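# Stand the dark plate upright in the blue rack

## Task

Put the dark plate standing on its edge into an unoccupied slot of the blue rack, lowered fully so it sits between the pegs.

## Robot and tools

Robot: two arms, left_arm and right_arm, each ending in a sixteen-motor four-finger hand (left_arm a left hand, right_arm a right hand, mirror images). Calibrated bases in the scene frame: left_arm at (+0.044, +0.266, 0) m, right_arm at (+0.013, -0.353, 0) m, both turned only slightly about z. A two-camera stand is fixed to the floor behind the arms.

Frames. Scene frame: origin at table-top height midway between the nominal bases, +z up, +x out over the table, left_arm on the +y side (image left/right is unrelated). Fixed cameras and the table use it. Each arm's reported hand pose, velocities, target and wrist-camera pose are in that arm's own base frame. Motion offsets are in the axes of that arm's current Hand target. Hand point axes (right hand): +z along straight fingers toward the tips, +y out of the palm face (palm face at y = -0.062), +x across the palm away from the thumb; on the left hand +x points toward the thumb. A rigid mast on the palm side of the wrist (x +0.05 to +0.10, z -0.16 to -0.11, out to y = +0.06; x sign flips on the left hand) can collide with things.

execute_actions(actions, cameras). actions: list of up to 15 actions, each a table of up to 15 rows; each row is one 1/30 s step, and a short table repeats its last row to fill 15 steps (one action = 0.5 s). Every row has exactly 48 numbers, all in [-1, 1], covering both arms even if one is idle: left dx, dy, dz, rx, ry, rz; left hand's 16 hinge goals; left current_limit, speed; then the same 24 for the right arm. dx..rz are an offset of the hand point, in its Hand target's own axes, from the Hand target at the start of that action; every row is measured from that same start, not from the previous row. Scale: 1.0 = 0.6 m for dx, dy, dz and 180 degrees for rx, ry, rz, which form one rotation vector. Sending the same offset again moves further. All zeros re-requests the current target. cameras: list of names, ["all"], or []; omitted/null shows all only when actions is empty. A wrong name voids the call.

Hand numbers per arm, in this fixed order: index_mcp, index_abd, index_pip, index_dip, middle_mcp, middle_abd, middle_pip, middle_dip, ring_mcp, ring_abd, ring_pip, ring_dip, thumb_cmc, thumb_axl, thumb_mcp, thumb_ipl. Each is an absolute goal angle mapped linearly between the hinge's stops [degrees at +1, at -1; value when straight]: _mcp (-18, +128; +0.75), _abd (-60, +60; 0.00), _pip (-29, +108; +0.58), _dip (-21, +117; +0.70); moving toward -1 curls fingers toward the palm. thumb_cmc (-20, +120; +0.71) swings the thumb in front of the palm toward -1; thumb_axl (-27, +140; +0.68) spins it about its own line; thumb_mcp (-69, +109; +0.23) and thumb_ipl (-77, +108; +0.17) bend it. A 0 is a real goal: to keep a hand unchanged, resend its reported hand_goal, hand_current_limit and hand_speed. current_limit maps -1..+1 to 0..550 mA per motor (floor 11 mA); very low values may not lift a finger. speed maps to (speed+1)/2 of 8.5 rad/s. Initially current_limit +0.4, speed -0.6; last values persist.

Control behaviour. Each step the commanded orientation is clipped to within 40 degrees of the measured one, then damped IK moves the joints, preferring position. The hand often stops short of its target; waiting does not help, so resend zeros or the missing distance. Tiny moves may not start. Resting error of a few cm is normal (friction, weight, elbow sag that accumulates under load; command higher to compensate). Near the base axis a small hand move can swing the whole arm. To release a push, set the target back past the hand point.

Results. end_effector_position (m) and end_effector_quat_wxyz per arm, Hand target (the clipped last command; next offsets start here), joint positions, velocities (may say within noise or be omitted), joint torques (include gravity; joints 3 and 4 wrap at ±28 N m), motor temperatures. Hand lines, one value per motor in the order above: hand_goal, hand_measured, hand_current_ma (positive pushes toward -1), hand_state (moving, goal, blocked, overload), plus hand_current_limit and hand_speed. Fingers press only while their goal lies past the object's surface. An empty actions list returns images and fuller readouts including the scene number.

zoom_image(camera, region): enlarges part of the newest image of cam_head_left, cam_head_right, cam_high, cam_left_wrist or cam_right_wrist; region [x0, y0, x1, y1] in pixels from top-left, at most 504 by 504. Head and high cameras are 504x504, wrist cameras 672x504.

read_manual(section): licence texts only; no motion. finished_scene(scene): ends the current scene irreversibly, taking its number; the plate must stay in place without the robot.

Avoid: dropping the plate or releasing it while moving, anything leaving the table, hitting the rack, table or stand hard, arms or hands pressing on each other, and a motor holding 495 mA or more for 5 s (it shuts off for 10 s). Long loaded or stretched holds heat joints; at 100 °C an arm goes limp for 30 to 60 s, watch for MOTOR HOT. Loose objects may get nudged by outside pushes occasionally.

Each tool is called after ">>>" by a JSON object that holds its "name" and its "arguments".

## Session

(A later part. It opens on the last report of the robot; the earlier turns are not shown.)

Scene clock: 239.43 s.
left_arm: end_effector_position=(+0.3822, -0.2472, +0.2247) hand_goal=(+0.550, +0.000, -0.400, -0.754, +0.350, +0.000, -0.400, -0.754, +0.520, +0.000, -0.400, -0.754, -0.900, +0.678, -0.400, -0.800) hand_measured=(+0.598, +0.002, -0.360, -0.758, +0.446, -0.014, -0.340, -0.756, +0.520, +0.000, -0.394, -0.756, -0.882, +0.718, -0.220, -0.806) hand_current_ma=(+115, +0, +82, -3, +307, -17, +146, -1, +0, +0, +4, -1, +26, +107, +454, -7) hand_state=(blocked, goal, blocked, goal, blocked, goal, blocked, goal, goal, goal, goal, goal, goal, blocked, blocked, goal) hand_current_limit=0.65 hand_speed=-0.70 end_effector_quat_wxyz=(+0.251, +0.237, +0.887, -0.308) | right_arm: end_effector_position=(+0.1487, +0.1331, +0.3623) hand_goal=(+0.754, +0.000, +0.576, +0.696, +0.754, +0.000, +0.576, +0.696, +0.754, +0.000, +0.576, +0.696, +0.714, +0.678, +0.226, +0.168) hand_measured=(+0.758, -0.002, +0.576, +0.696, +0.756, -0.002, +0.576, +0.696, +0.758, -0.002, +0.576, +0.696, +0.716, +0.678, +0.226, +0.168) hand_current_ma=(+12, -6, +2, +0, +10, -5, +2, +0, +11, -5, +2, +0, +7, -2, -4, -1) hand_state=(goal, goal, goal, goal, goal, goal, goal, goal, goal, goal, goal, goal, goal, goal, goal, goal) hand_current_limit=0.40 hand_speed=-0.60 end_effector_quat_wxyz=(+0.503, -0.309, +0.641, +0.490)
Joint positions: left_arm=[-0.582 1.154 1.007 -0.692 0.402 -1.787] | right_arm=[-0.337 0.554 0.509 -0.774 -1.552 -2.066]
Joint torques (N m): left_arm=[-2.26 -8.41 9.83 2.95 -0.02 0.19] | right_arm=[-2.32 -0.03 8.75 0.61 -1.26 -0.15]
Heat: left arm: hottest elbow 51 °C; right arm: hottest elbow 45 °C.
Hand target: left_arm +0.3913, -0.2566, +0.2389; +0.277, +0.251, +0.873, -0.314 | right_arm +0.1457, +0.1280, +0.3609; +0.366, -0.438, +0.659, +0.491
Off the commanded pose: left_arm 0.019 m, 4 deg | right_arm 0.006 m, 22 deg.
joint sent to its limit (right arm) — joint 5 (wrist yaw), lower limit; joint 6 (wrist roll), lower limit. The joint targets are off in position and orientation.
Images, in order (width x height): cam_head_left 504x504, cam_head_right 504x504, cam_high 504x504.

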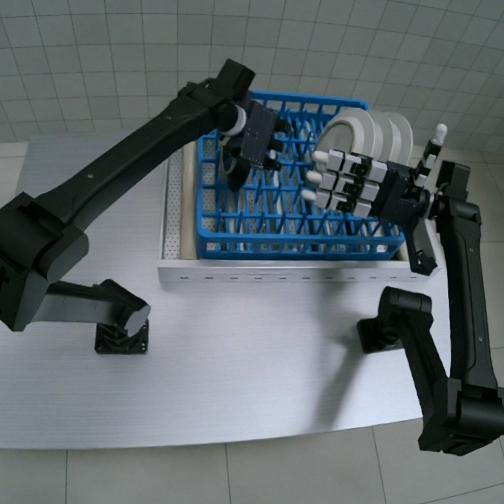

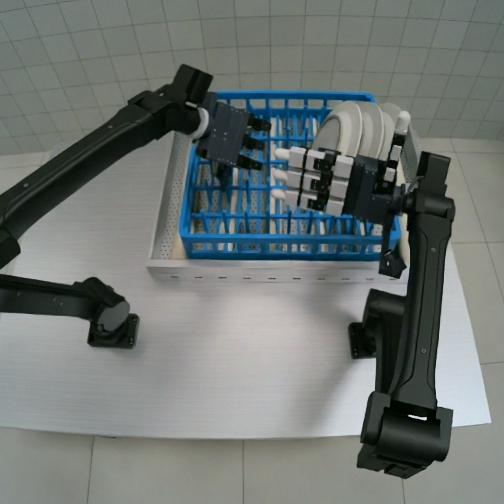

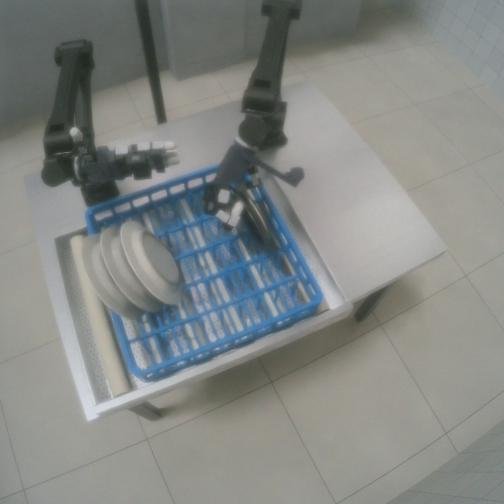

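>>> {"name": "execute_actions", "arguments": {"actions": [[[0.032,0.0205,0.0325,0,0,0,0.55,0,-0.4,-0.754,0.35,0,-0.4,-0.754,0.52,0,-0.4,-0.754,-0.9,0.678,-0.4,-0.8,0.65,-0.7,0,0,0,0,0,0,0.754,0,0.576,0.696,0.754,0,0.576,0.696,0.754,0,0.576,0.696,0.714,0.678,0.226,0.168,0.4,-0.6]]], "cameras": ["cam_head_left","cam_high","cam_head_right"]}}

>>> {"name": "zoom_image", "arguments": {"camera": "cam_head_left", "region": [170, 100, 290, 220]}}

>>> {"name": "zoom_image", "arguments": {"camera": "cam_head_right", "region": [160, 100, 280, 220]}}

>>> {"name": "zoom_image", "arguments": {"camera": "cam_high", "region": [200, 150, 300, 250]}}

Scene clock: 240.63 s.
left_arm: end_effector_position=(+0.3868, -0.2506, +0.2118) hand_goal=(+0.550, +0.000, -0.400, -0.754, +0.350, +0.000, -0.400, -0.754, +0.520, +0.000, -0.400, -0.754, -0.900, +0.678, -0.400, -0.800) hand_measured=(+0.584, +0.002, -0.362, -0.750, +0.444, -0.008, -0.344, -0.764, +0.532, +0.000, -0.396, -0.758, -0.882, +0.716, -0.220, -0.810) hand_current_ma=(+75, +1, +77, +5, +306, -8, +131, -12, +18, +0, +4, -4, +26, +100, +454, -16) hand_state=(blocked, goal, blocked, goal, blocked, goal, blocked, goal, goal, goal, goal, goal, goal, blocked, blocked, goal) hand_current_limit=0.65 hand_speed=-0.70 end_effector_quat_wxyz=(+0.268, +0.240, +0.879, -0.314) | right_arm: end_effector_position=(+0.1487, +0.1331, +0.3623) hand_goal=(+0.754, +0.000, +0.576, +0.696, +0.754, +0.000, +0.576, +0.696, +0.754, +0.000, +0.576, +0.696, +0.714, +0.678, +0.226, +0.168) hand_measured=(+0.758, -0.002, +0.576, +0.696, +0.756, -0.002, +0.576, +0.696, +0.758, -0.002, +0.576, +0.696, +0.716, +0.678, +0.226, +0.168) hand_current_ma=(+12, -6, +2, +0, +10, -5, +2, +0, +11, -5, +2, +0, +7, -2, -4, -1) hand_state=(goal, goal, goal, goal, goal, goal, goal, goal, goal, goal, goal, goal, goal, goal, goal, goal) hand_current_limit=0.40 hand_speed=-0.60 end_effector_quat_wxyz=(+0.503, -0.309, +0.641, +0.490)
Joint positions: left_arm=[-0.582 1.154 0.957 -0.602 0.403 -1.785] | right_arm=[-0.337 0.554 0.509 -0.774 -1.552 -2.066]
Joint torques (N m): left_arm=[-2.43 -7.18 8.54 2.81 0.02 0.17] | right_arm=[-1.79 -0.5 8.8 0.47 -1.31 -0.15]
Heat: left arm: hottest elbow 50 °C; right arm: hottest elbow 45 °C.
Hand target: left_arm +0.3913, -0.2565, +0.2087; +0.277, +0.251, +0.873, -0.314 | right_arm +0.1457, +0.1280, +0.3609; +0.366, -0.438, +0.659, +0.491
Off the commanded pose: left_arm 0.008 m, 2 deg | right_arm 0.006 m, 22 deg.
joint sent to its limit (right arm) — joint 5 (wrist yaw), lower limit; joint 6 (wrist roll), lower limit. The joint targets are off in position and orientation.
Images, in order (width x height): cam_head_left 504x504, cam_head_right 504x504, cam_high 504x504.

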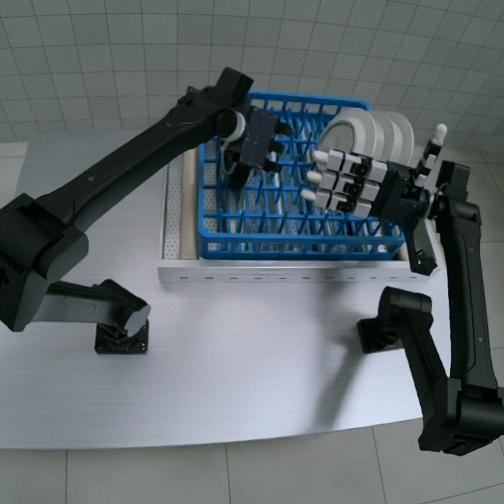

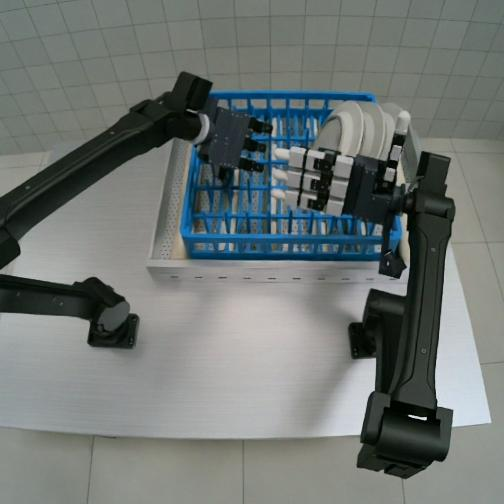

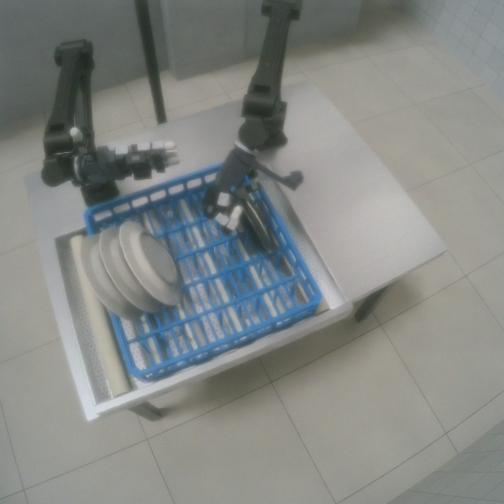

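Scaled by 4.200 from the camera's 504x504 image, which has a finer 720x720 frame.

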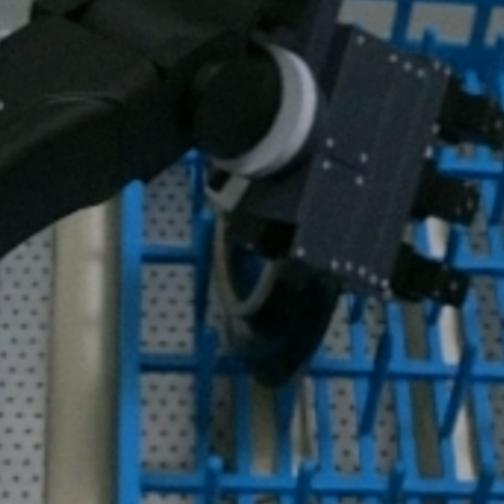

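Scaled by 4.200 from the camera's 504x504 image, which has a finer 720x720 frame.

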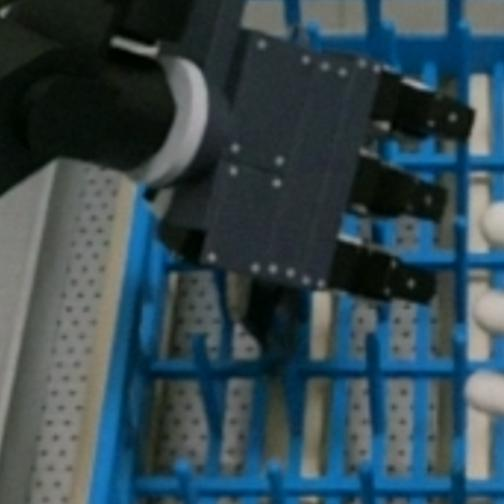

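Scaled by 5.040 from the camera's 504x504 image, which has a finer 720x720 frame.

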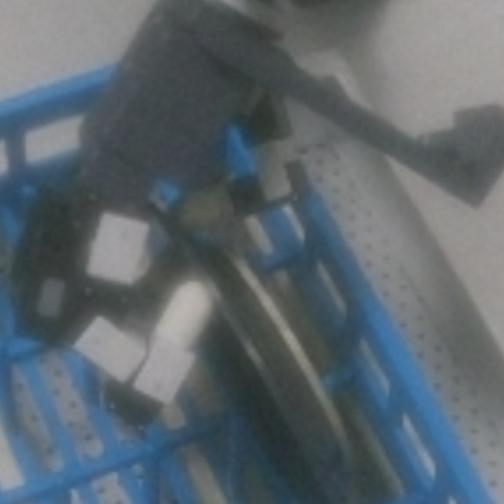

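>>> {"name": "execute_actions", "arguments": {"actions": [[[0.0107,0.0068,0.0108,0,0,0,0.55,0,-0.4,-0.754,0.35,0,-0.4,-0.754,0.52,0,-0.4,-0.754,-0.9,0.678,-0.4,-0.8,0.65,-0.7,0,0,0,0,0,0,0.754,0,0.576,0.696,0.754,0,0.576,0.696,0.754,0,0.576,0.696,0.714,0.678,0.226,0.168,0.4,-0.6]]], "cameras": ["all"]}}

Scene clock: 243.23 s.
left_arm: end_effector_position=(+0.3891, -0.2531, +0.2098) hand_goal=(+0.550, +0.000, -0.400, -0.754, +0.350, +0.000, -0.400, -0.754, +0.520, +0.000, -0.400, -0.754, -0.900, +0.678, -0.400, -0.800) hand_measured=(+0.578, +0.002, -0.364, -0.750, +0.444, -0.006, -0.344, -0.766, +0.538, +0.000, -0.396, -0.762, -0.882, +0.716, -0.220, -0.812) hand_current_ma=(+58, +1, +73, +4, +306, -5, +131, -15, +28, +0, +4, -8, +26, +100, +454, -21) hand_state=(blocked, goal, blocked, goal, blocked, goal, blocked, goal, goal, goal, goal, goal, goal, blocked, blocked, goal) hand_current_limit=0.65 hand_speed=-0.70 end_effector_quat_wxyz=(+0.276, +0.242, +0.874, -0.319) | right_arm: end_effector_position=(+0.1487, +0.1331, +0.3623) hand_goal=(+0.754, +0.000, +0.576, +0.696, +0.754, +0.000, +0.576, +0.696, +0.754, +0.000, +0.576, +0.696, +0.714, +0.678, +0.226, +0.168) hand_measured=(+0.758, -0.002, +0.576, +0.696, +0.756, -0.002, +0.576, +0.696, +0.758, -0.002, +0.576, +0.696, +0.716, +0.678, +0.226, +0.168) hand_current_ma=(+12, -6, +2, +0, +10, -5, +2, +0, +11, -5, +2, +0, +7, -2, -4, -1) hand_state=(goal, goal, goal, goal, goal, goal, goal, goal, goal, goal, goal, goal, goal, goal, goal, goal) hand_current_limit=0.40 hand_speed=-0.60 end_effector_quat_wxyz=(+0.503, -0.309, +0.641, +0.490)
Joint positions: left_arm=[-0.582 1.154 0.943 -0.568 0.408 -1.785] | right_arm=[-0.337 0.554 0.509 -0.774 -1.552 -2.066]
Joint torques (N m): left_arm=[-2.2 -6.59 7.95 2.58 0 0.18] | right_arm=[-1.9 -0.79 8.61 0.49 -1.29 -0.16]
Heat: left arm: hottest elbow 50 °C; right arm: hottest elbow 45 °C.
Hand target: left_arm +0.3914, -0.2565, +0.1988; +0.277, +0.251, +0.873, -0.314 | right_arm +0.1457, +0.1280, +0.3609; +0.366, -0.438, +0.659, +0.491
Off the commanded pose: left_arm 0.012 m, 1 deg | right_arm 0.006 m, 22 deg.
joint sent to its limit (right arm) — joint 5 (wrist yaw), lower limit; joint 6 (wrist roll), lower limit. The joint targets are off in position and orientation.

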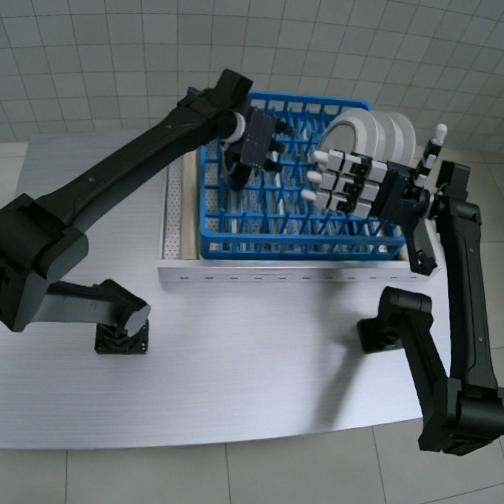

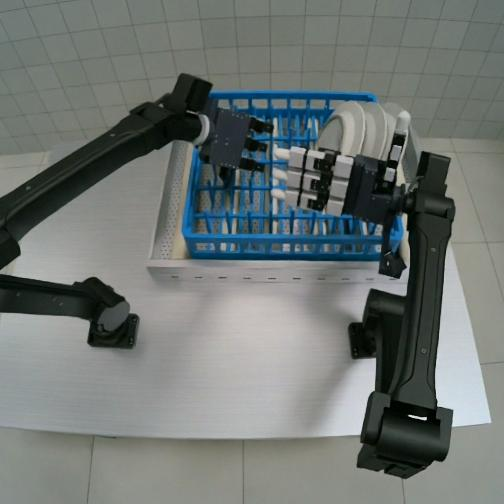

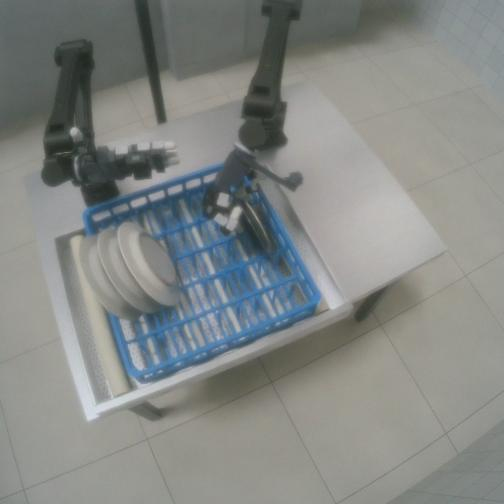

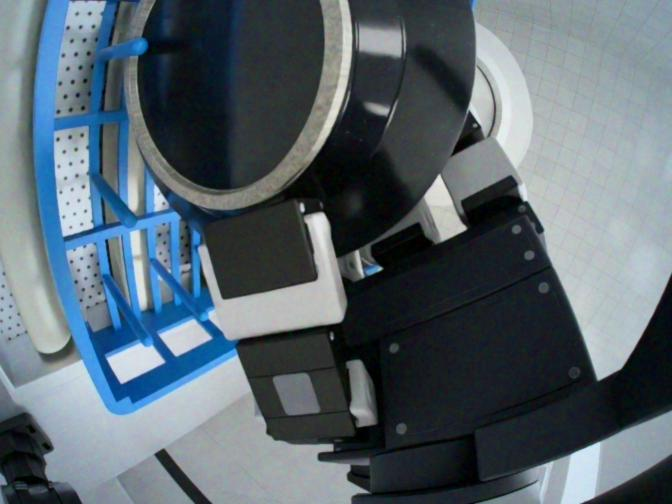

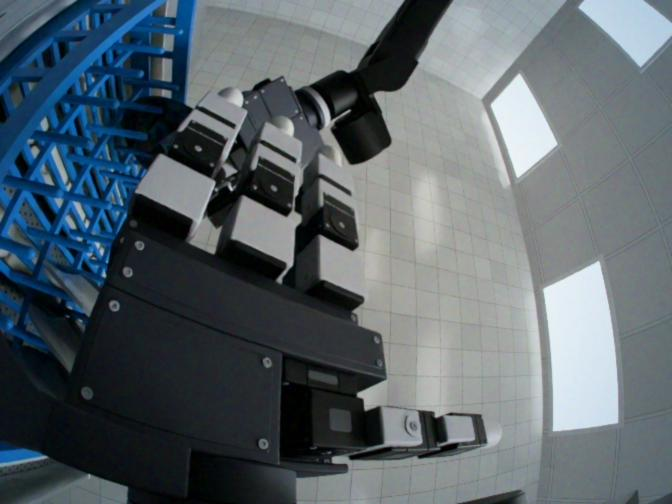

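>>> {"name": "zoom_image", "arguments": {"camera": "cam_high", "region": [180, 130, 330, 280]}}

>>> {"name": "zoom_image", "arguments": {"camera": "cam_head_right", "region": [170, 90, 310, 230]}}

Scaled by 3.360 from the camera's 504x504 image, which has a finer 720x720 frame.

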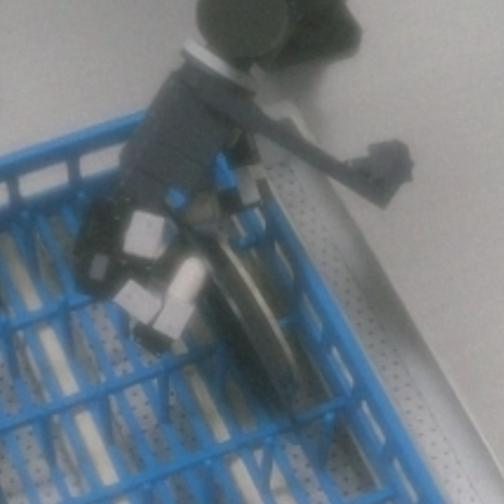

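Scaled by 3.600 from the camera's 504x504 image, which has a finer 720x720 frame.

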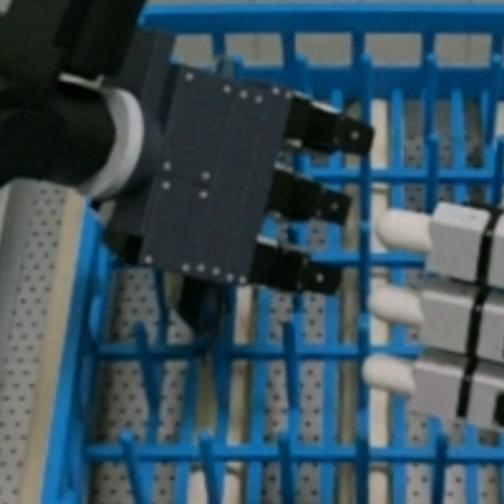

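>>> {"name": "execute_actions", "arguments": {"actions": [[[0.0107,0.0068,0.0108,0,0,0,0.55,0,-0.4,-0.754,0.35,0,-0.4,-0.754,0.52,0,-0.4,-0.754,-0.9,0.678,-0.4,-0.8,0.65,-0.7,0,0,0,0,0,0,0.754,0,0.576,0.696,0.754,0,0.576,0.696,0.754,0,0.576,0.696,0.714,0.678,0.226,0.168,0.4,-0.6]]], "cameras": ["cam_left_wrist", "cam_high"]}}

Scene clock: 244.83 s.
left_arm: end_effector_position=(+0.3917, -0.2552, +0.2080) hand_goal=(+0.550, +0.000, -0.400, -0.754, +0.350, +0.000, -0.400, -0.754, +0.520, +0.000, -0.400, -0.754, -0.900, +0.678, -0.400, -0.800) hand_measured=(+0.576, +0.002, -0.364, -0.750, +0.444, -0.004, -0.344, -0.768, +0.540, +0.000, -0.396, -0.764, -0.882, +0.716, -0.220, -0.812) hand_current_ma=(+51, +1, +70, +4, +306, -3, +131, -19, +35, +0, +4, -13, +26, +100, +454, -26) hand_state=(blocked, goal, blocked, goal, blocked, goal, blocked, goal, blocked, goal, goal, goal, goal, blocked, blocked, goal) hand_current_limit=0.65 hand_speed=-0.70 end_effector_quat_wxyz=(+0.284, +0.246, +0.869, -0.321) | right_arm: end_effector_position=(+0.1487, +0.1331, +0.3623) hand_goal=(+0.754, +0.000, +0.576, +0.696, +0.754, +0.000, +0.576, +0.696, +0.754, +0.000, +0.576, +0.696, +0.714, +0.678, +0.226, +0.168) hand_measured=(+0.758, -0.002, +0.576, +0.696, +0.756, -0.002, +0.576, +0.696, +0.758, -0.002, +0.576, +0.696, +0.716, +0.678, +0.226, +0.168) hand_current_ma=(+12, -6, +2, +0, +10, -5, +2, +0, +11, -5, +2, +0, +7, -2, -4, -1) hand_state=(goal, goal, goal, goal, goal, goal, goal, goal, goal, goal, goal, goal, goal, goal, goal, goal) hand_current_limit=0.40 hand_speed=-0.60 end_effector_quat_wxyz=(+0.503, -0.309, +0.641, +0.490)
Joint positions: left_arm=[-0.582 1.154 0.929 -0.534 0.409 -1.78] | right_arm=[-0.337 0.554 0.509 -0.774 -1.552 -2.066]
Joint torques (N m): left_arm=[-2.32 -6.42 7.46 2.48 -0.05 0.15] | right_arm=[-2.55 0.15 8.69 0.43 -1.27 -0.1]
Heat: left arm: hottest elbow 50 °C; right arm: hottest elbow 45 °C.
Hand target: left_arm +0.3913, -0.2566, +0.1888; +0.277, +0.251, +0.873, -0.314 | right_arm +0.1457, +0.1280, +0.3609; +0.366, -0.438, +0.659, +0.491
Off the commanded pose: left_arm 0.019 m, 1 deg | right_arm 0.006 m, 22 deg.
joint sent to its limit (right arm) — joint 5 (wrist yaw), lower limit; joint 6 (wrist roll), lower limit. The joint targets are off in position and orientation.
Images, in order (width x height): cam_high 504x504, cam_left_wrist 672x504.

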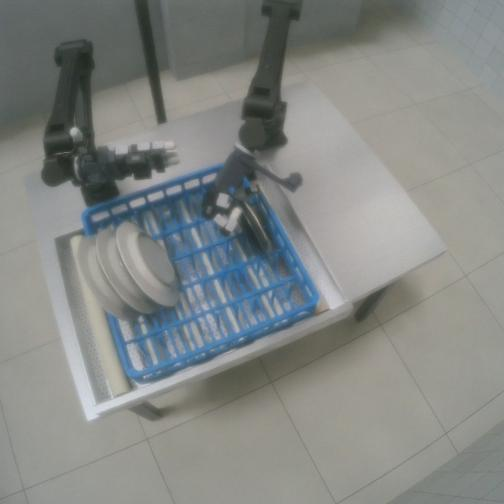

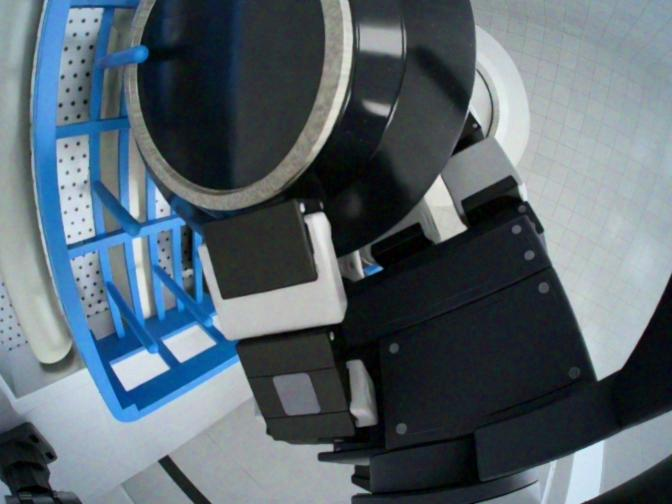

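>>> {"name": "zoom_image", "arguments": {"camera": "cam_high", "region": [215, 180, 325, 310]}}

>>> {"name": "zoom_image", "arguments": {"camera": "cam_left_wrist", "region": [0, 0, 340, 420]}}

Scaled by 3.877 from the camera's 504x504 image, which has a finer 720x720 frame.

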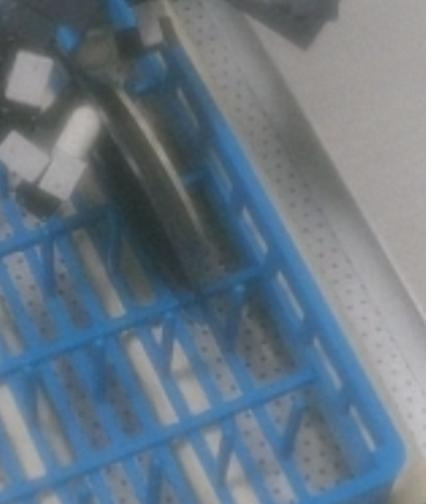

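Scaled by 1.200 from the camera's 672x504 image, which has a finer 960x720 frame.

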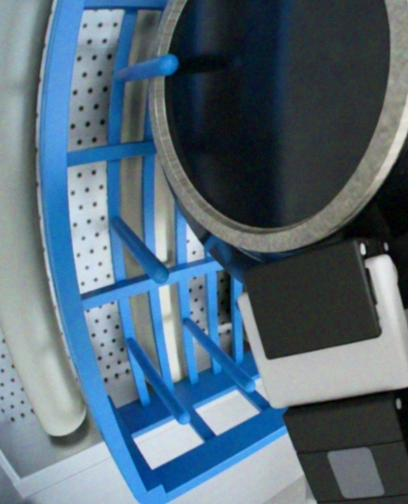

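>>> {"name": "execute_actions", "arguments": {"actions": []}}

>>> {"name": "zoom_image", "arguments": {"camera": "cam_head_left", "region": [195, 85, 315, 205]}}

>>> {"name": "zoom_image", "arguments": {"camera": "cam_head_right", "region": [180, 100, 300, 220]}}

Scene clock: 247.77 s.
left_arm: end_effector_position=(+0.3917, -0.2552, +0.2080) hand_goal=(+0.550, +0.000, -0.400, -0.754, +0.350, +0.000, -0.400, -0.754, +0.520, +0.000, -0.400, -0.754, -0.900, +0.678, -0.400, -0.800) hand_measured=(+0.576, +0.002, -0.364, -0.750, +0.444, -0.004, -0.344, -0.768, +0.540, +0.000, -0.396, -0.764, -0.882, +0.716, -0.220, -0.812) hand_current_ma=(+51, +1, +70, +4, +306, -3, +131, -19, +35, +0, +4, -13, +26, +100, +454, -26) hand_state=(blocked, goal, blocked, goal, blocked, goal, blocked, goal, blocked, goal, goal, goal, goal, blocked, blocked, goal) hand_current_limit=0.65 hand_speed=-0.70 end_effector_quat_wxyz=(+0.284, +0.246, +0.869, -0.321) | right_arm: end_effector_position=(+0.1487, +0.1331, +0.3623) hand_goal=(+0.754, +0.000, +0.576, +0.696, +0.754, +0.000, +0.576, +0.696, +0.754, +0.000, +0.576, +0.696, +0.714, +0.678, +0.226, +0.168) hand_measured=(+0.758, -0.002, +0.576, +0.696, +0.756, -0.002, +0.576, +0.696, +0.758, -0.002, +0.576, +0.696, +0.716, +0.678, +0.226, +0.168) hand_current_ma=(+12, -6, +2, +0, +10, -5, +2, +0, +11, -5, +2, +0, +7, -2, -4, -1) hand_state=(goal, goal, goal, goal, goal, goal, goal, goal, goal, goal, goal, goal, goal, goal, goal, goal) hand_current_limit=0.40 hand_speed=-0.60 end_effector_quat_wxyz=(+0.503, -0.309, +0.641, +0.490)
Joint positions: left_arm=[-0.582 1.154 0.929 -0.534 0.409 -1.78] | right_arm=[-0.337 0.554 0.509 -0.774 -1.552 -2.066]
Joint velocities: within noise
Joint torques (N m): left_arm=[-2.32 -6.48 7.43 2.44 -0.04 0.15] | right_arm=[-1.9 -0.32 8.65 0.43 -1.26 -0.12]
Motor temperatures (°C): left_arm=[31 38 49 31 34 31] | right_arm=[34 31 45 30 33 30]
Heat: left arm: hottest elbow 49 °C; right arm: hottest elbow 45 °C.
Hand target: left_arm +0.3913, -0.2566, +0.1888; +0.277, +0.251, +0.873, -0.314 | right_arm +0.1457, +0.1280, +0.3609; +0.366, -0.438, +0.659, +0.491
Off the commanded pose: left_arm 0.019 m, 1 deg | right_arm 0.006 m, 22 deg.

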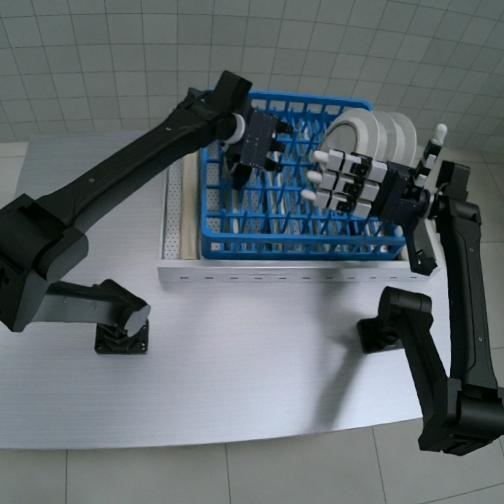

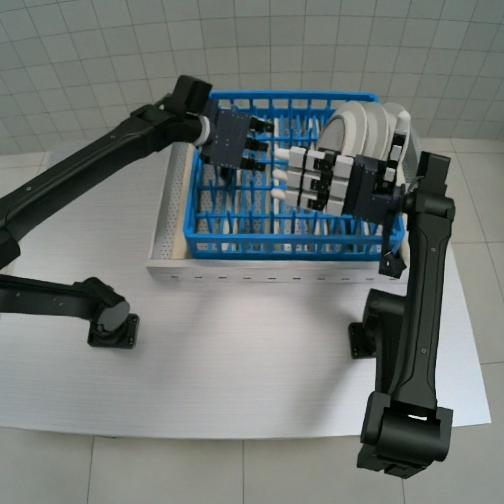

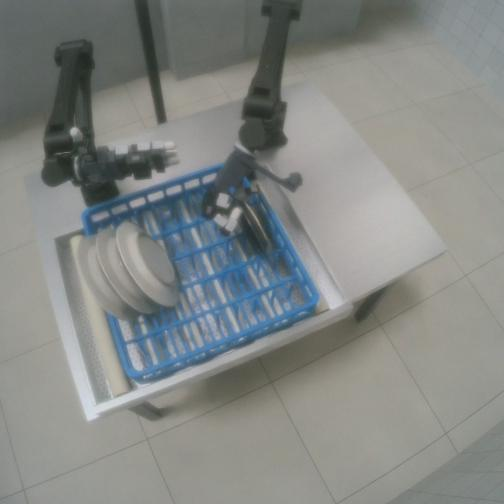

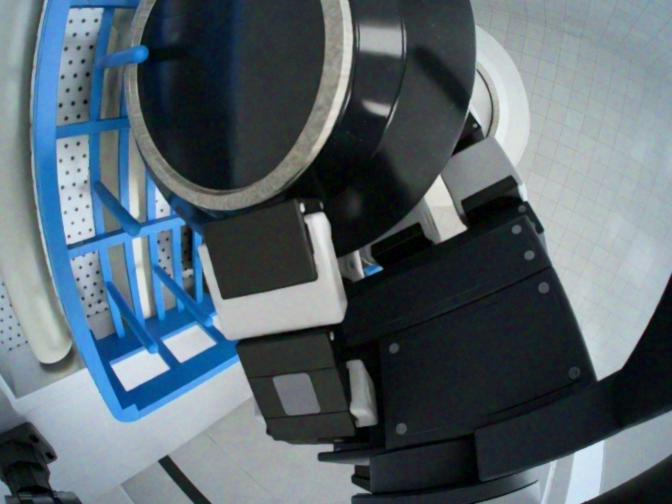

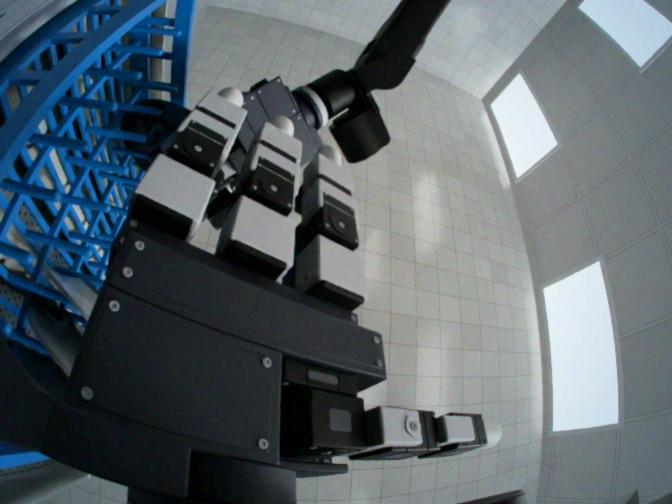

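Scaled by 4.200 from the camera's 504x504 image, which has a finer 720x720 frame.

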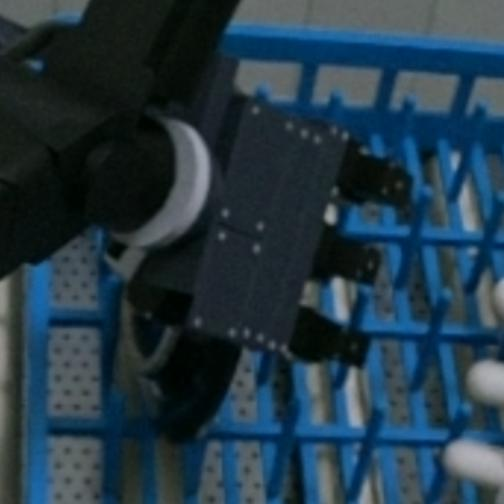

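Scaled by 4.200 from the camera's 504x504 image, which has a finer 720x720 frame.

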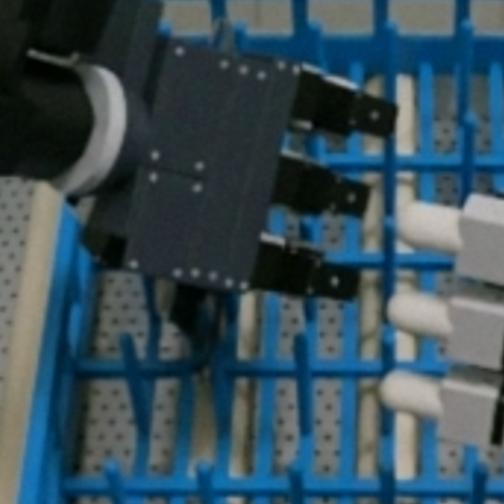

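>>> {"name": "execute_actions", "arguments": {"actions": [[[-0.03,-0.019,-0.03,0,0,0,0.55,0,-0.4,-0.754,0.35,0,-0.4,-0.754,0.52,0,-0.4,-0.754,-0.9,0.678,-0.25,-0.8,0.65,-0.7,0,0,0,0,0,0,0.754,0,0.576,0.696,0.754,0,0.576,0.696,0.754,0,0.576,0.696,0.714,0.678,0.226,0.168,0.4,-0.6]],[[0,0,0,0,0,0,0.55,0,-0.4,-0.754,0.4,0,-0.4,-0.754,0.52,0,-0.4,-0.754,-0.9,0.678,-0.15,-0.8,0.65,-0.85,0,0,0,0,0,0,0.754,0,0.576,0.696,0.754,0,0.576,0.696,0.754,0,0.576,0.696,0.714,0.678,0.226,0.168,0.4,-0.6]]], "cameras": ["cam_left_wrist", "cam_high"]}}

Scene clock: 250.30 s.
left_arm: end_effector_position=(+0.3885, -0.2505, +0.2039) hand_goal=(+0.550, +0.000, -0.400, -0.754, +0.400, +0.000, -0.400, -0.754, +0.520, +0.000, -0.400, -0.754, -0.900, +0.678, -0.150, -0.800) hand_measured=(+0.592, +0.014, -0.360, -0.748, +0.428, +0.000, -0.372, -0.762, +0.522, +0.000, -0.396, -0.756, -0.882, +0.716, -0.188, -0.840) hand_current_ma=(+97, +16, +81, +6, +57, +0, +51, -8, +1, +0, +3, -2, +28, +104, -112, -126) hand_state=(blocked, goal, blocked, goal, blocked, goal, blocked, goal, goal, goal, goal, goal, goal, blocked, blocked, blocked) hand_current_limit=0.65 hand_speed=-0.85 end_effector_quat_wxyz=(+0.276, +0.251, +0.874, -0.311) | right_arm: end_effector_position=(+0.1487, +0.1331, +0.3623) hand_goal=(+0.754, +0.000, +0.576, +0.696, +0.754, +0.000, +0.576, +0.696, +0.754, +0.000, +0.576, +0.696, +0.714, +0.678, +0.226, +0.168) hand_measured=(+0.758, -0.002, +0.576, +0.696, +0.756, -0.002, +0.576, +0.696, +0.758, -0.002, +0.576, +0.696, +0.716, +0.678, +0.226, +0.168) hand_current_ma=(+12, -6, +2, +0, +10, -5, +2, +0, +11, -5, +2, +0, +7, -2, -4, -1) hand_state=(goal, goal, goal, goal, goal, goal, goal, goal, goal, goal, goal, goal, goal, goal, goal, goal) hand_current_limit=0.40 hand_speed=-0.60 end_effector_quat_wxyz=(+0.503, -0.309, +0.641, +0.490)
Joint positions: left_arm=[-0.582 1.154 0.929 -0.565 0.402 -1.76] | right_arm=[-0.337 0.554 0.509 -0.774 -1.552 -2.066]
Joint torques (N m): left_arm=[-2.2 -7.59 11.67 0.81 0.01 0] | right_arm=[-2.43 -0.56 8.79 0.53 -1.31 -0.2]
Heat: left arm: hottest elbow 49 °C; right arm: hottest elbow 45 °C.
Hand target: left_arm +0.3914, -0.2566, +0.2167; +0.277, +0.251, +0.873, -0.314 | right_arm +0.1457, +0.1280, +0.3609; +0.366, -0.438, +0.659, +0.491
Off the commanded pose: left_arm 0.014 m, 0 deg | right_arm 0.006 m, 22 deg.
joint sent to its limit (right arm) — joint 5 (wrist yaw), lower limit; joint 6 (wrist roll), lower limit. The joint targets are off in position and orientation.
Images, in order (width x height): cam_high 504x504, cam_left_wrist 672x504.

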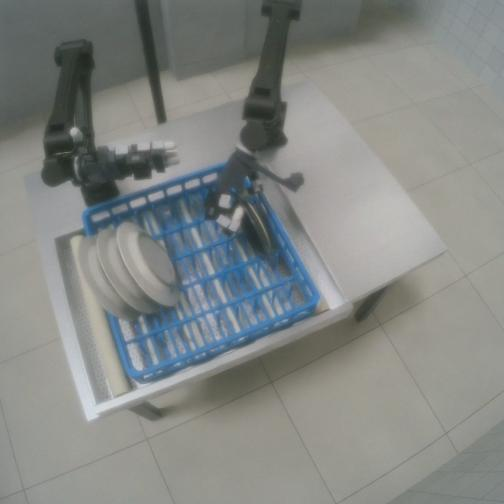

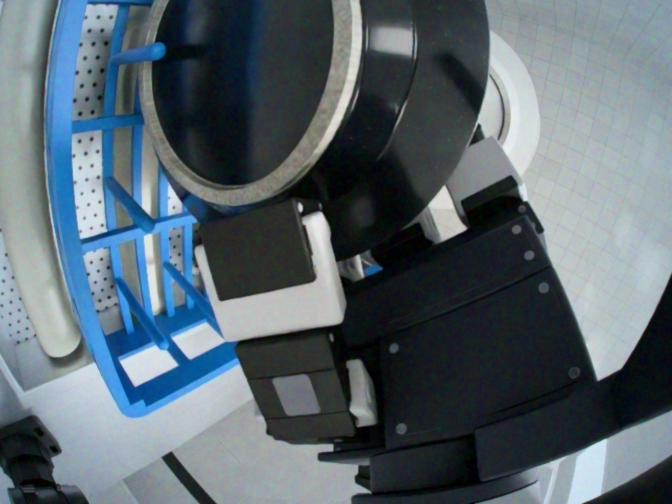

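>>> {"name": "execute_actions", "arguments": {"actions": [[[-0.008,-0.005,-0.008,0,0,0,0.55,0,-0.4,-0.754,0.4,0,-0.4,-0.754,0.52,0,-0.4,-0.754,-0.9,0.678,0.0,-0.7,0.65,-0.8,0,0,0,0,0,0,0.754,0,0.576,0.696,0.754,0,0.576,0.696,0.754,0,0.576,0.696,0.714,0.678,0.226,0.168,0.4,-0.6]],[[0,0,0,0,0,0,0.55,0,-0.4,-0.754,0.42,0,-0.4,-0.754,0.52,0,-0.4,-0.754,-0.9,0.678,0.15,-0.55,0.65,-0.8,0,0,0,0,0,0,0.754,0,0.576,0.696,0.754,0,0.576,0.696,0.754,0,0.576,0.696,0.714,0.678,0.226,0.168,0.4,-0.6]]], "cameras": ["cam_left_wrist", "cam_high"]}}

Scene clock: 251.90 s.
left_arm: end_effector_position=(+0.3874, -0.2489, +0.2048) hand_goal=(+0.550, +0.000, -0.400, -0.754, +0.420, +0.000, -0.400, -0.754, +0.520, +0.000, -0.400, -0.754, -0.900, +0.678, +0.150, -0.550) hand_measured=(+0.592, +0.014, -0.352, -0.730, +0.438, +0.002, -0.372, -0.744, +0.522, +0.000, -0.396, -0.756, -0.878, +0.716, -0.138, -0.840) hand_current_ma=(+97, +17, +105, +39, +30, +2, +51, +14, +1, +0, +3, -2, +37, +102, -454, -454) hand_state=(blocked, goal, blocked, blocked, goal, goal, blocked, goal, goal, goal, goal, goal, blocked, blocked, blocked, blocked) hand_current_limit=0.65 hand_speed=-0.80 end_effector_quat_wxyz=(+0.272, +0.252, +0.876, -0.308) | right_arm: end_effector_position=(+0.1487, +0.1331, +0.3623) hand_goal=(+0.754, +0.000, +0.576, +0.696, +0.754, +0.000, +0.576, +0.696, +0.754, +0.000, +0.576, +0.696, +0.714, +0.678, +0.226, +0.168) hand_measured=(+0.758, -0.002, +0.576, +0.696, +0.756, -0.002, +0.576, +0.696, +0.758, -0.002, +0.576, +0.696, +0.716, +0.678, +0.226, +0.168) hand_current_ma=(+12, -6, +2, +0, +10, -5, +2, +0, +11, -5, +2, +0, +7, -2, -4, -1) hand_state=(goal, goal, goal, goal, goal, goal, goal, goal, goal, goal, goal, goal, goal, goal, goal, goal) hand_current_limit=0.40 hand_speed=-0.60 end_effector_quat_wxyz=(+0.503, -0.309, +0.641, +0.490)
Joint positions: left_arm=[-0.582 1.154 0.936 -0.583 0.399 -1.757] | right_arm=[-0.337 0.554 0.509 -0.774 -1.552 -2.066]
Joint torques (N m): left_arm=[-2.32 -7.82 12.29 0.77 0.14 -0.03] | right_arm=[-1.67 -0.73 8.64 0.53 -1.25 -0.17]
Heat: left arm: hottest elbow 49 °C; right arm: hottest elbow 45 °C.
Hand target: left_arm +0.3915, -0.2566, +0.2241; +0.277, +0.251, +0.873, -0.314 | right_arm +0.1457, +0.1280, +0.3609; +0.366, -0.438, +0.659, +0.491
Off the commanded pose: left_arm 0.021 m, 1 deg | right_arm 0.006 m, 22 deg.
joint sent to its limit (right arm) — joint 5 (wrist yaw), lower limit; joint 6 (wrist roll), lower limit. The joint targets are off in position and orientation.
Images, in order (width x height): cam_high 504x504, cam_left_wrist 672x504.

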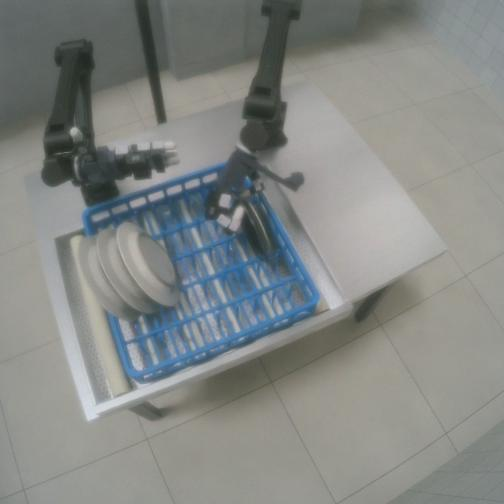

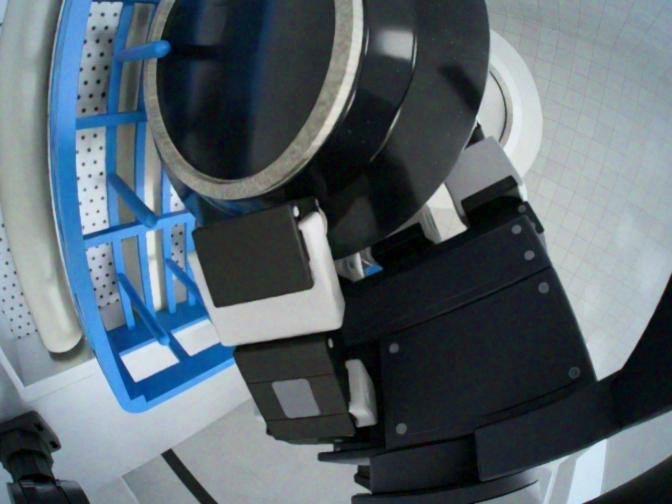

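>>> {"name": "execute_actions", "arguments": {"actions": [[[0,0,0,0,0,0,0.6,0,-0.36,-0.754,0.45,0,-0.36,-0.754,0.55,0,-0.39,-0.754,-0.88,0.7,-0.14,-0.86,0.65,-0.8,0,0,0,0,0,0,0.754,0,0.576,0.696,0.754,0,0.576,0.696,0.754,0,0.576,0.696,0.714,0.678,0.226,0.168,0.4,-0.6]],[[0,0,0,0,0,0,0.7,0,-0.36,-0.754,0.55,0,-0.36,-0.754,0.65,0,-0.39,-0.754,-0.88,0.7,-0.1,-0.9,0.65,-0.85,0,0,0,0,0,0,0.754,0,0.576,0.696,0.754,0,0.576,0.696,0.754,0,0.576,0.696,0.714,0.678,0.226,0.168,0.4,-0.6]]], "cameras": ["cam_left_wrist", "cam_high"]}}

Scene clock: 254.20 s.
left_arm: end_effector_position=(+0.3846, -0.2470, +0.2028) hand_goal=(+0.700, +0.000, -0.360, -0.754, +0.550, +0.000, -0.360, -0.754, +0.650, +0.000, -0.390, -0.754, -0.880, +0.700, -0.100, -0.900) hand_measured=(+0.694, +0.006, -0.354, -0.752, +0.544, +0.002, -0.360, -0.750, +0.644, +0.000, -0.392, -0.756, -0.872, +0.708, -0.104, -0.896) hand_current_ma=(-7, +6, +5, +2, -5, +2, +0, +3, -7, +0, -1, -2, +8, +10, -5, +5) hand_state=(goal, goal, goal, goal, goal, goal, goal, goal, goal, goal, goal, goal, goal, goal, goal, goal) hand_current_limit=0.65 hand_speed=-0.85 end_effector_quat_wxyz=(+0.265, +0.248, +0.880, -0.306) | right_arm: end_effector_position=(+0.1487, +0.1331, +0.3623) hand_goal=(+0.754, +0.000, +0.576, +0.696, +0.754, +0.000, +0.576, +0.696, +0.754, +0.000, +0.576, +0.696, +0.714, +0.678, +0.226, +0.168) hand_measured=(+0.758, -0.002, +0.576, +0.696, +0.756, -0.002, +0.576, +0.696, +0.758, -0.002, +0.576, +0.696, +0.716, +0.678, +0.226, +0.168) hand_current_ma=(+12, -6, +2, +0, +10, -5, +2, +0, +11, -5, +2, +0, +7, -2, -4, -1) hand_state=(goal, goal, goal, goal, goal, goal, goal, goal, goal, goal, goal, goal, goal, goal, goal, goal) hand_current_limit=0.40 hand_speed=-0.60 end_effector_quat_wxyz=(+0.503, -0.309, +0.641, +0.490)
Joint positions: left_arm=[-0.582 1.154 0.937 -0.599 0.397 -1.764] | right_arm=[-0.337 0.554 0.509 -0.774 -1.552 -2.066]
Joint torques (N m): left_arm=[-2.26 -7.94 12.22 1.24 0.18 -0.03] | right_arm=[-2.02 -0.21 8.73 0.55 -1.28 -0.11]
Heat: left arm: hottest elbow 50 °C; right arm: hottest elbow 45 °C.
Hand target: left_arm +0.3916, -0.2567, +0.2241; +0.277, +0.251, +0.873, -0.314 | right_arm +0.1457, +0.1280, +0.3609; +0.366, -0.438, +0.659, +0.491
Off the commanded pose: left_arm 0.024 m, 2 deg | right_arm 0.006 m, 22 deg.
joint sent to its limit (right arm) — joint 5 (wrist yaw), lower limit; joint 6 (wrist roll), lower limit. The joint targets are off in position and orientation.
Images, in order (width x height): cam_high 504x504, cam_left_wrist 672x504.

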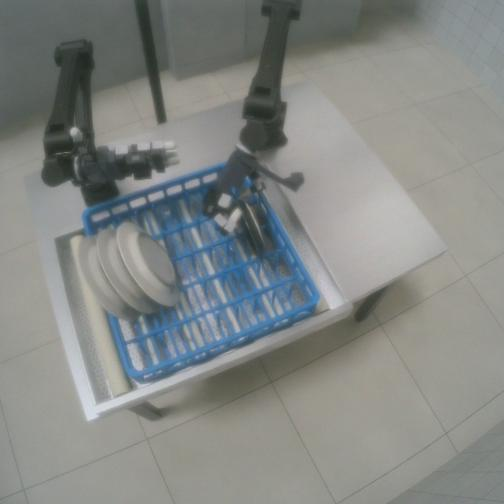

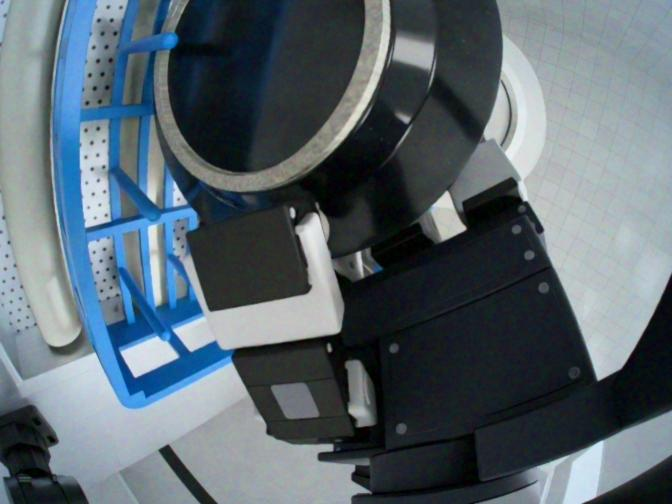

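>>> {"name": "execute_actions", "arguments": {"actions": [[[0,0,0,0,0,0,0.95,0,-0.36,-0.754,0.85,0,-0.36,-0.754,0.95,0,-0.39,-0.754,-0.88,0.7,-0.05,-0.95,0.65,-0.85,0,0,0,0,0,0,0.754,0,0.576,0.696,0.754,0,0.576,0.696,0.754,0,0.576,0.696,0.714,0.678,0.226,0.168,0.4,-0.6]],[[0,0,0,0,0,0,1.0,0,-0.2,-0.754,1.0,0,-0.2,-0.754,1.0,0,-0.2,-0.754,-0.88,0.7,0.0,-0.98,0.65,-0.85,0,0,0,0,0,0,0.754,0,0.576,0.696,0.754,0,0.576,0.696,0.754,0,0.576,0.696,0.714,0.678,0.226,0.168,0.4,-0.6]]], "cameras": ["cam_left_wrist", "cam_high"]}}

>>> {"name": "zoom_image", "arguments": {"camera": "cam_high", "region": [180, 150, 320, 290]}}

Scene clock: 255.77 s.
left_arm: end_effector_position=(+0.3846, -0.2470, +0.2028) hand_goal=(+1.000, +0.000, -0.200, -0.754, +1.000, +0.000, -0.200, -0.754, +1.000, +0.000, -0.200, -0.754, -0.880, +0.700, +0.000, -0.980) hand_measured=(+0.986, +0.006, -0.204, -0.752, +0.986, +0.002, -0.202, -0.750, +0.988, +0.000, -0.202, -0.756, -0.872, +0.706, -0.004, -0.976) hand_current_ma=(-20, +6, -2, +2, -19, +2, -2, +3, -16, +0, -2, -2, +8, +8, -6, +5) hand_state=(goal, goal, goal, goal, goal, goal, goal, goal, goal, goal, goal, goal, goal, goal, goal, goal) hand_current_limit=0.65 hand_speed=-0.85 end_effector_quat_wxyz=(+0.265, +0.248, +0.880, -0.306) | right_arm: end_effector_position=(+0.1487, +0.1331, +0.3623) hand_goal=(+0.754, +0.000, +0.576, +0.696, +0.754, +0.000, +0.576, +0.696, +0.754, +0.000, +0.576, +0.696, +0.714, +0.678, +0.226, +0.168) hand_measured=(+0.758, -0.002, +0.576, +0.696, +0.756, -0.002, +0.576, +0.696, +0.758, -0.002, +0.576, +0.696, +0.716, +0.678, +0.226, +0.168) hand_current_ma=(+12, -6, +2, +0, +10, -5, +2, +0, +11, -5, +2, +0, +7, -2, -4, -1) hand_state=(goal, goal, goal, goal, goal, goal, goal, goal, goal, goal, goal, goal, goal, goal, goal, goal) hand_current_limit=0.40 hand_speed=-0.60 end_effector_quat_wxyz=(+0.503, -0.309, +0.641, +0.490)
Joint positions: left_arm=[-0.582 1.154 0.937 -0.599 0.397 -1.764] | right_arm=[-0.337 0.554 0.509 -0.774 -1.552 -2.066]
Joint torques (N m): left_arm=[-2.26 -7.77 12.23 1.21 0.24 -0.09] | right_arm=[-2.2 -0.09 8.61 0.57 -1.28 -0.15]
Heat: left arm: hottest elbow 51 °C; right arm: hottest elbow 45 °C.
Hand target: left_arm +0.3916, -0.2567, +0.2241; +0.277, +0.251, +0.873, -0.314 | right_arm +0.1457, +0.1280, +0.3609; +0.366, -0.438, +0.659, +0.491
Off the commanded pose: left_arm 0.024 m, 2 deg | right_arm 0.006 m, 22 deg.
joint sent to its limit (right arm) — joint 5 (wrist yaw), lower limit; joint 6 (wrist roll), lower limit. The joint targets are off in position and orientation.
Images, in order (width x height): cam_high 504x504, cam_left_wrist 672x504.

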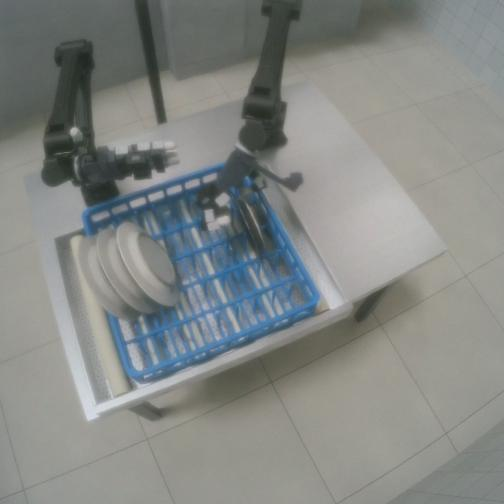

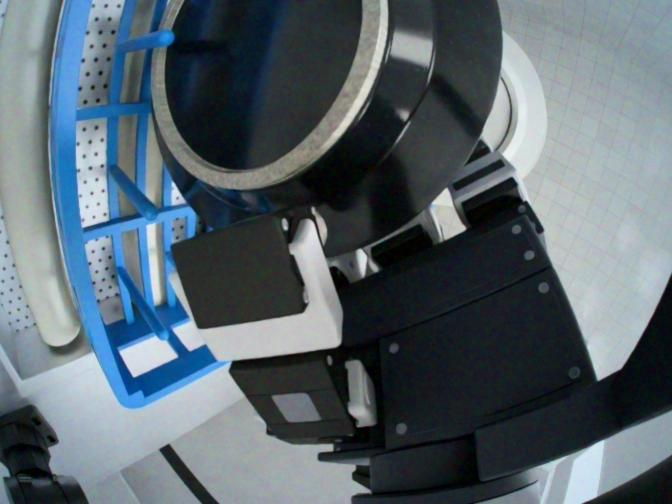

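Scaled by 3.600 from the camera's 504x504 image, which has a finer 720x720 frame.

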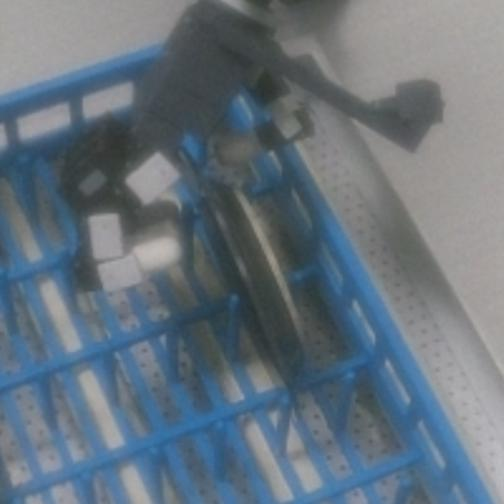

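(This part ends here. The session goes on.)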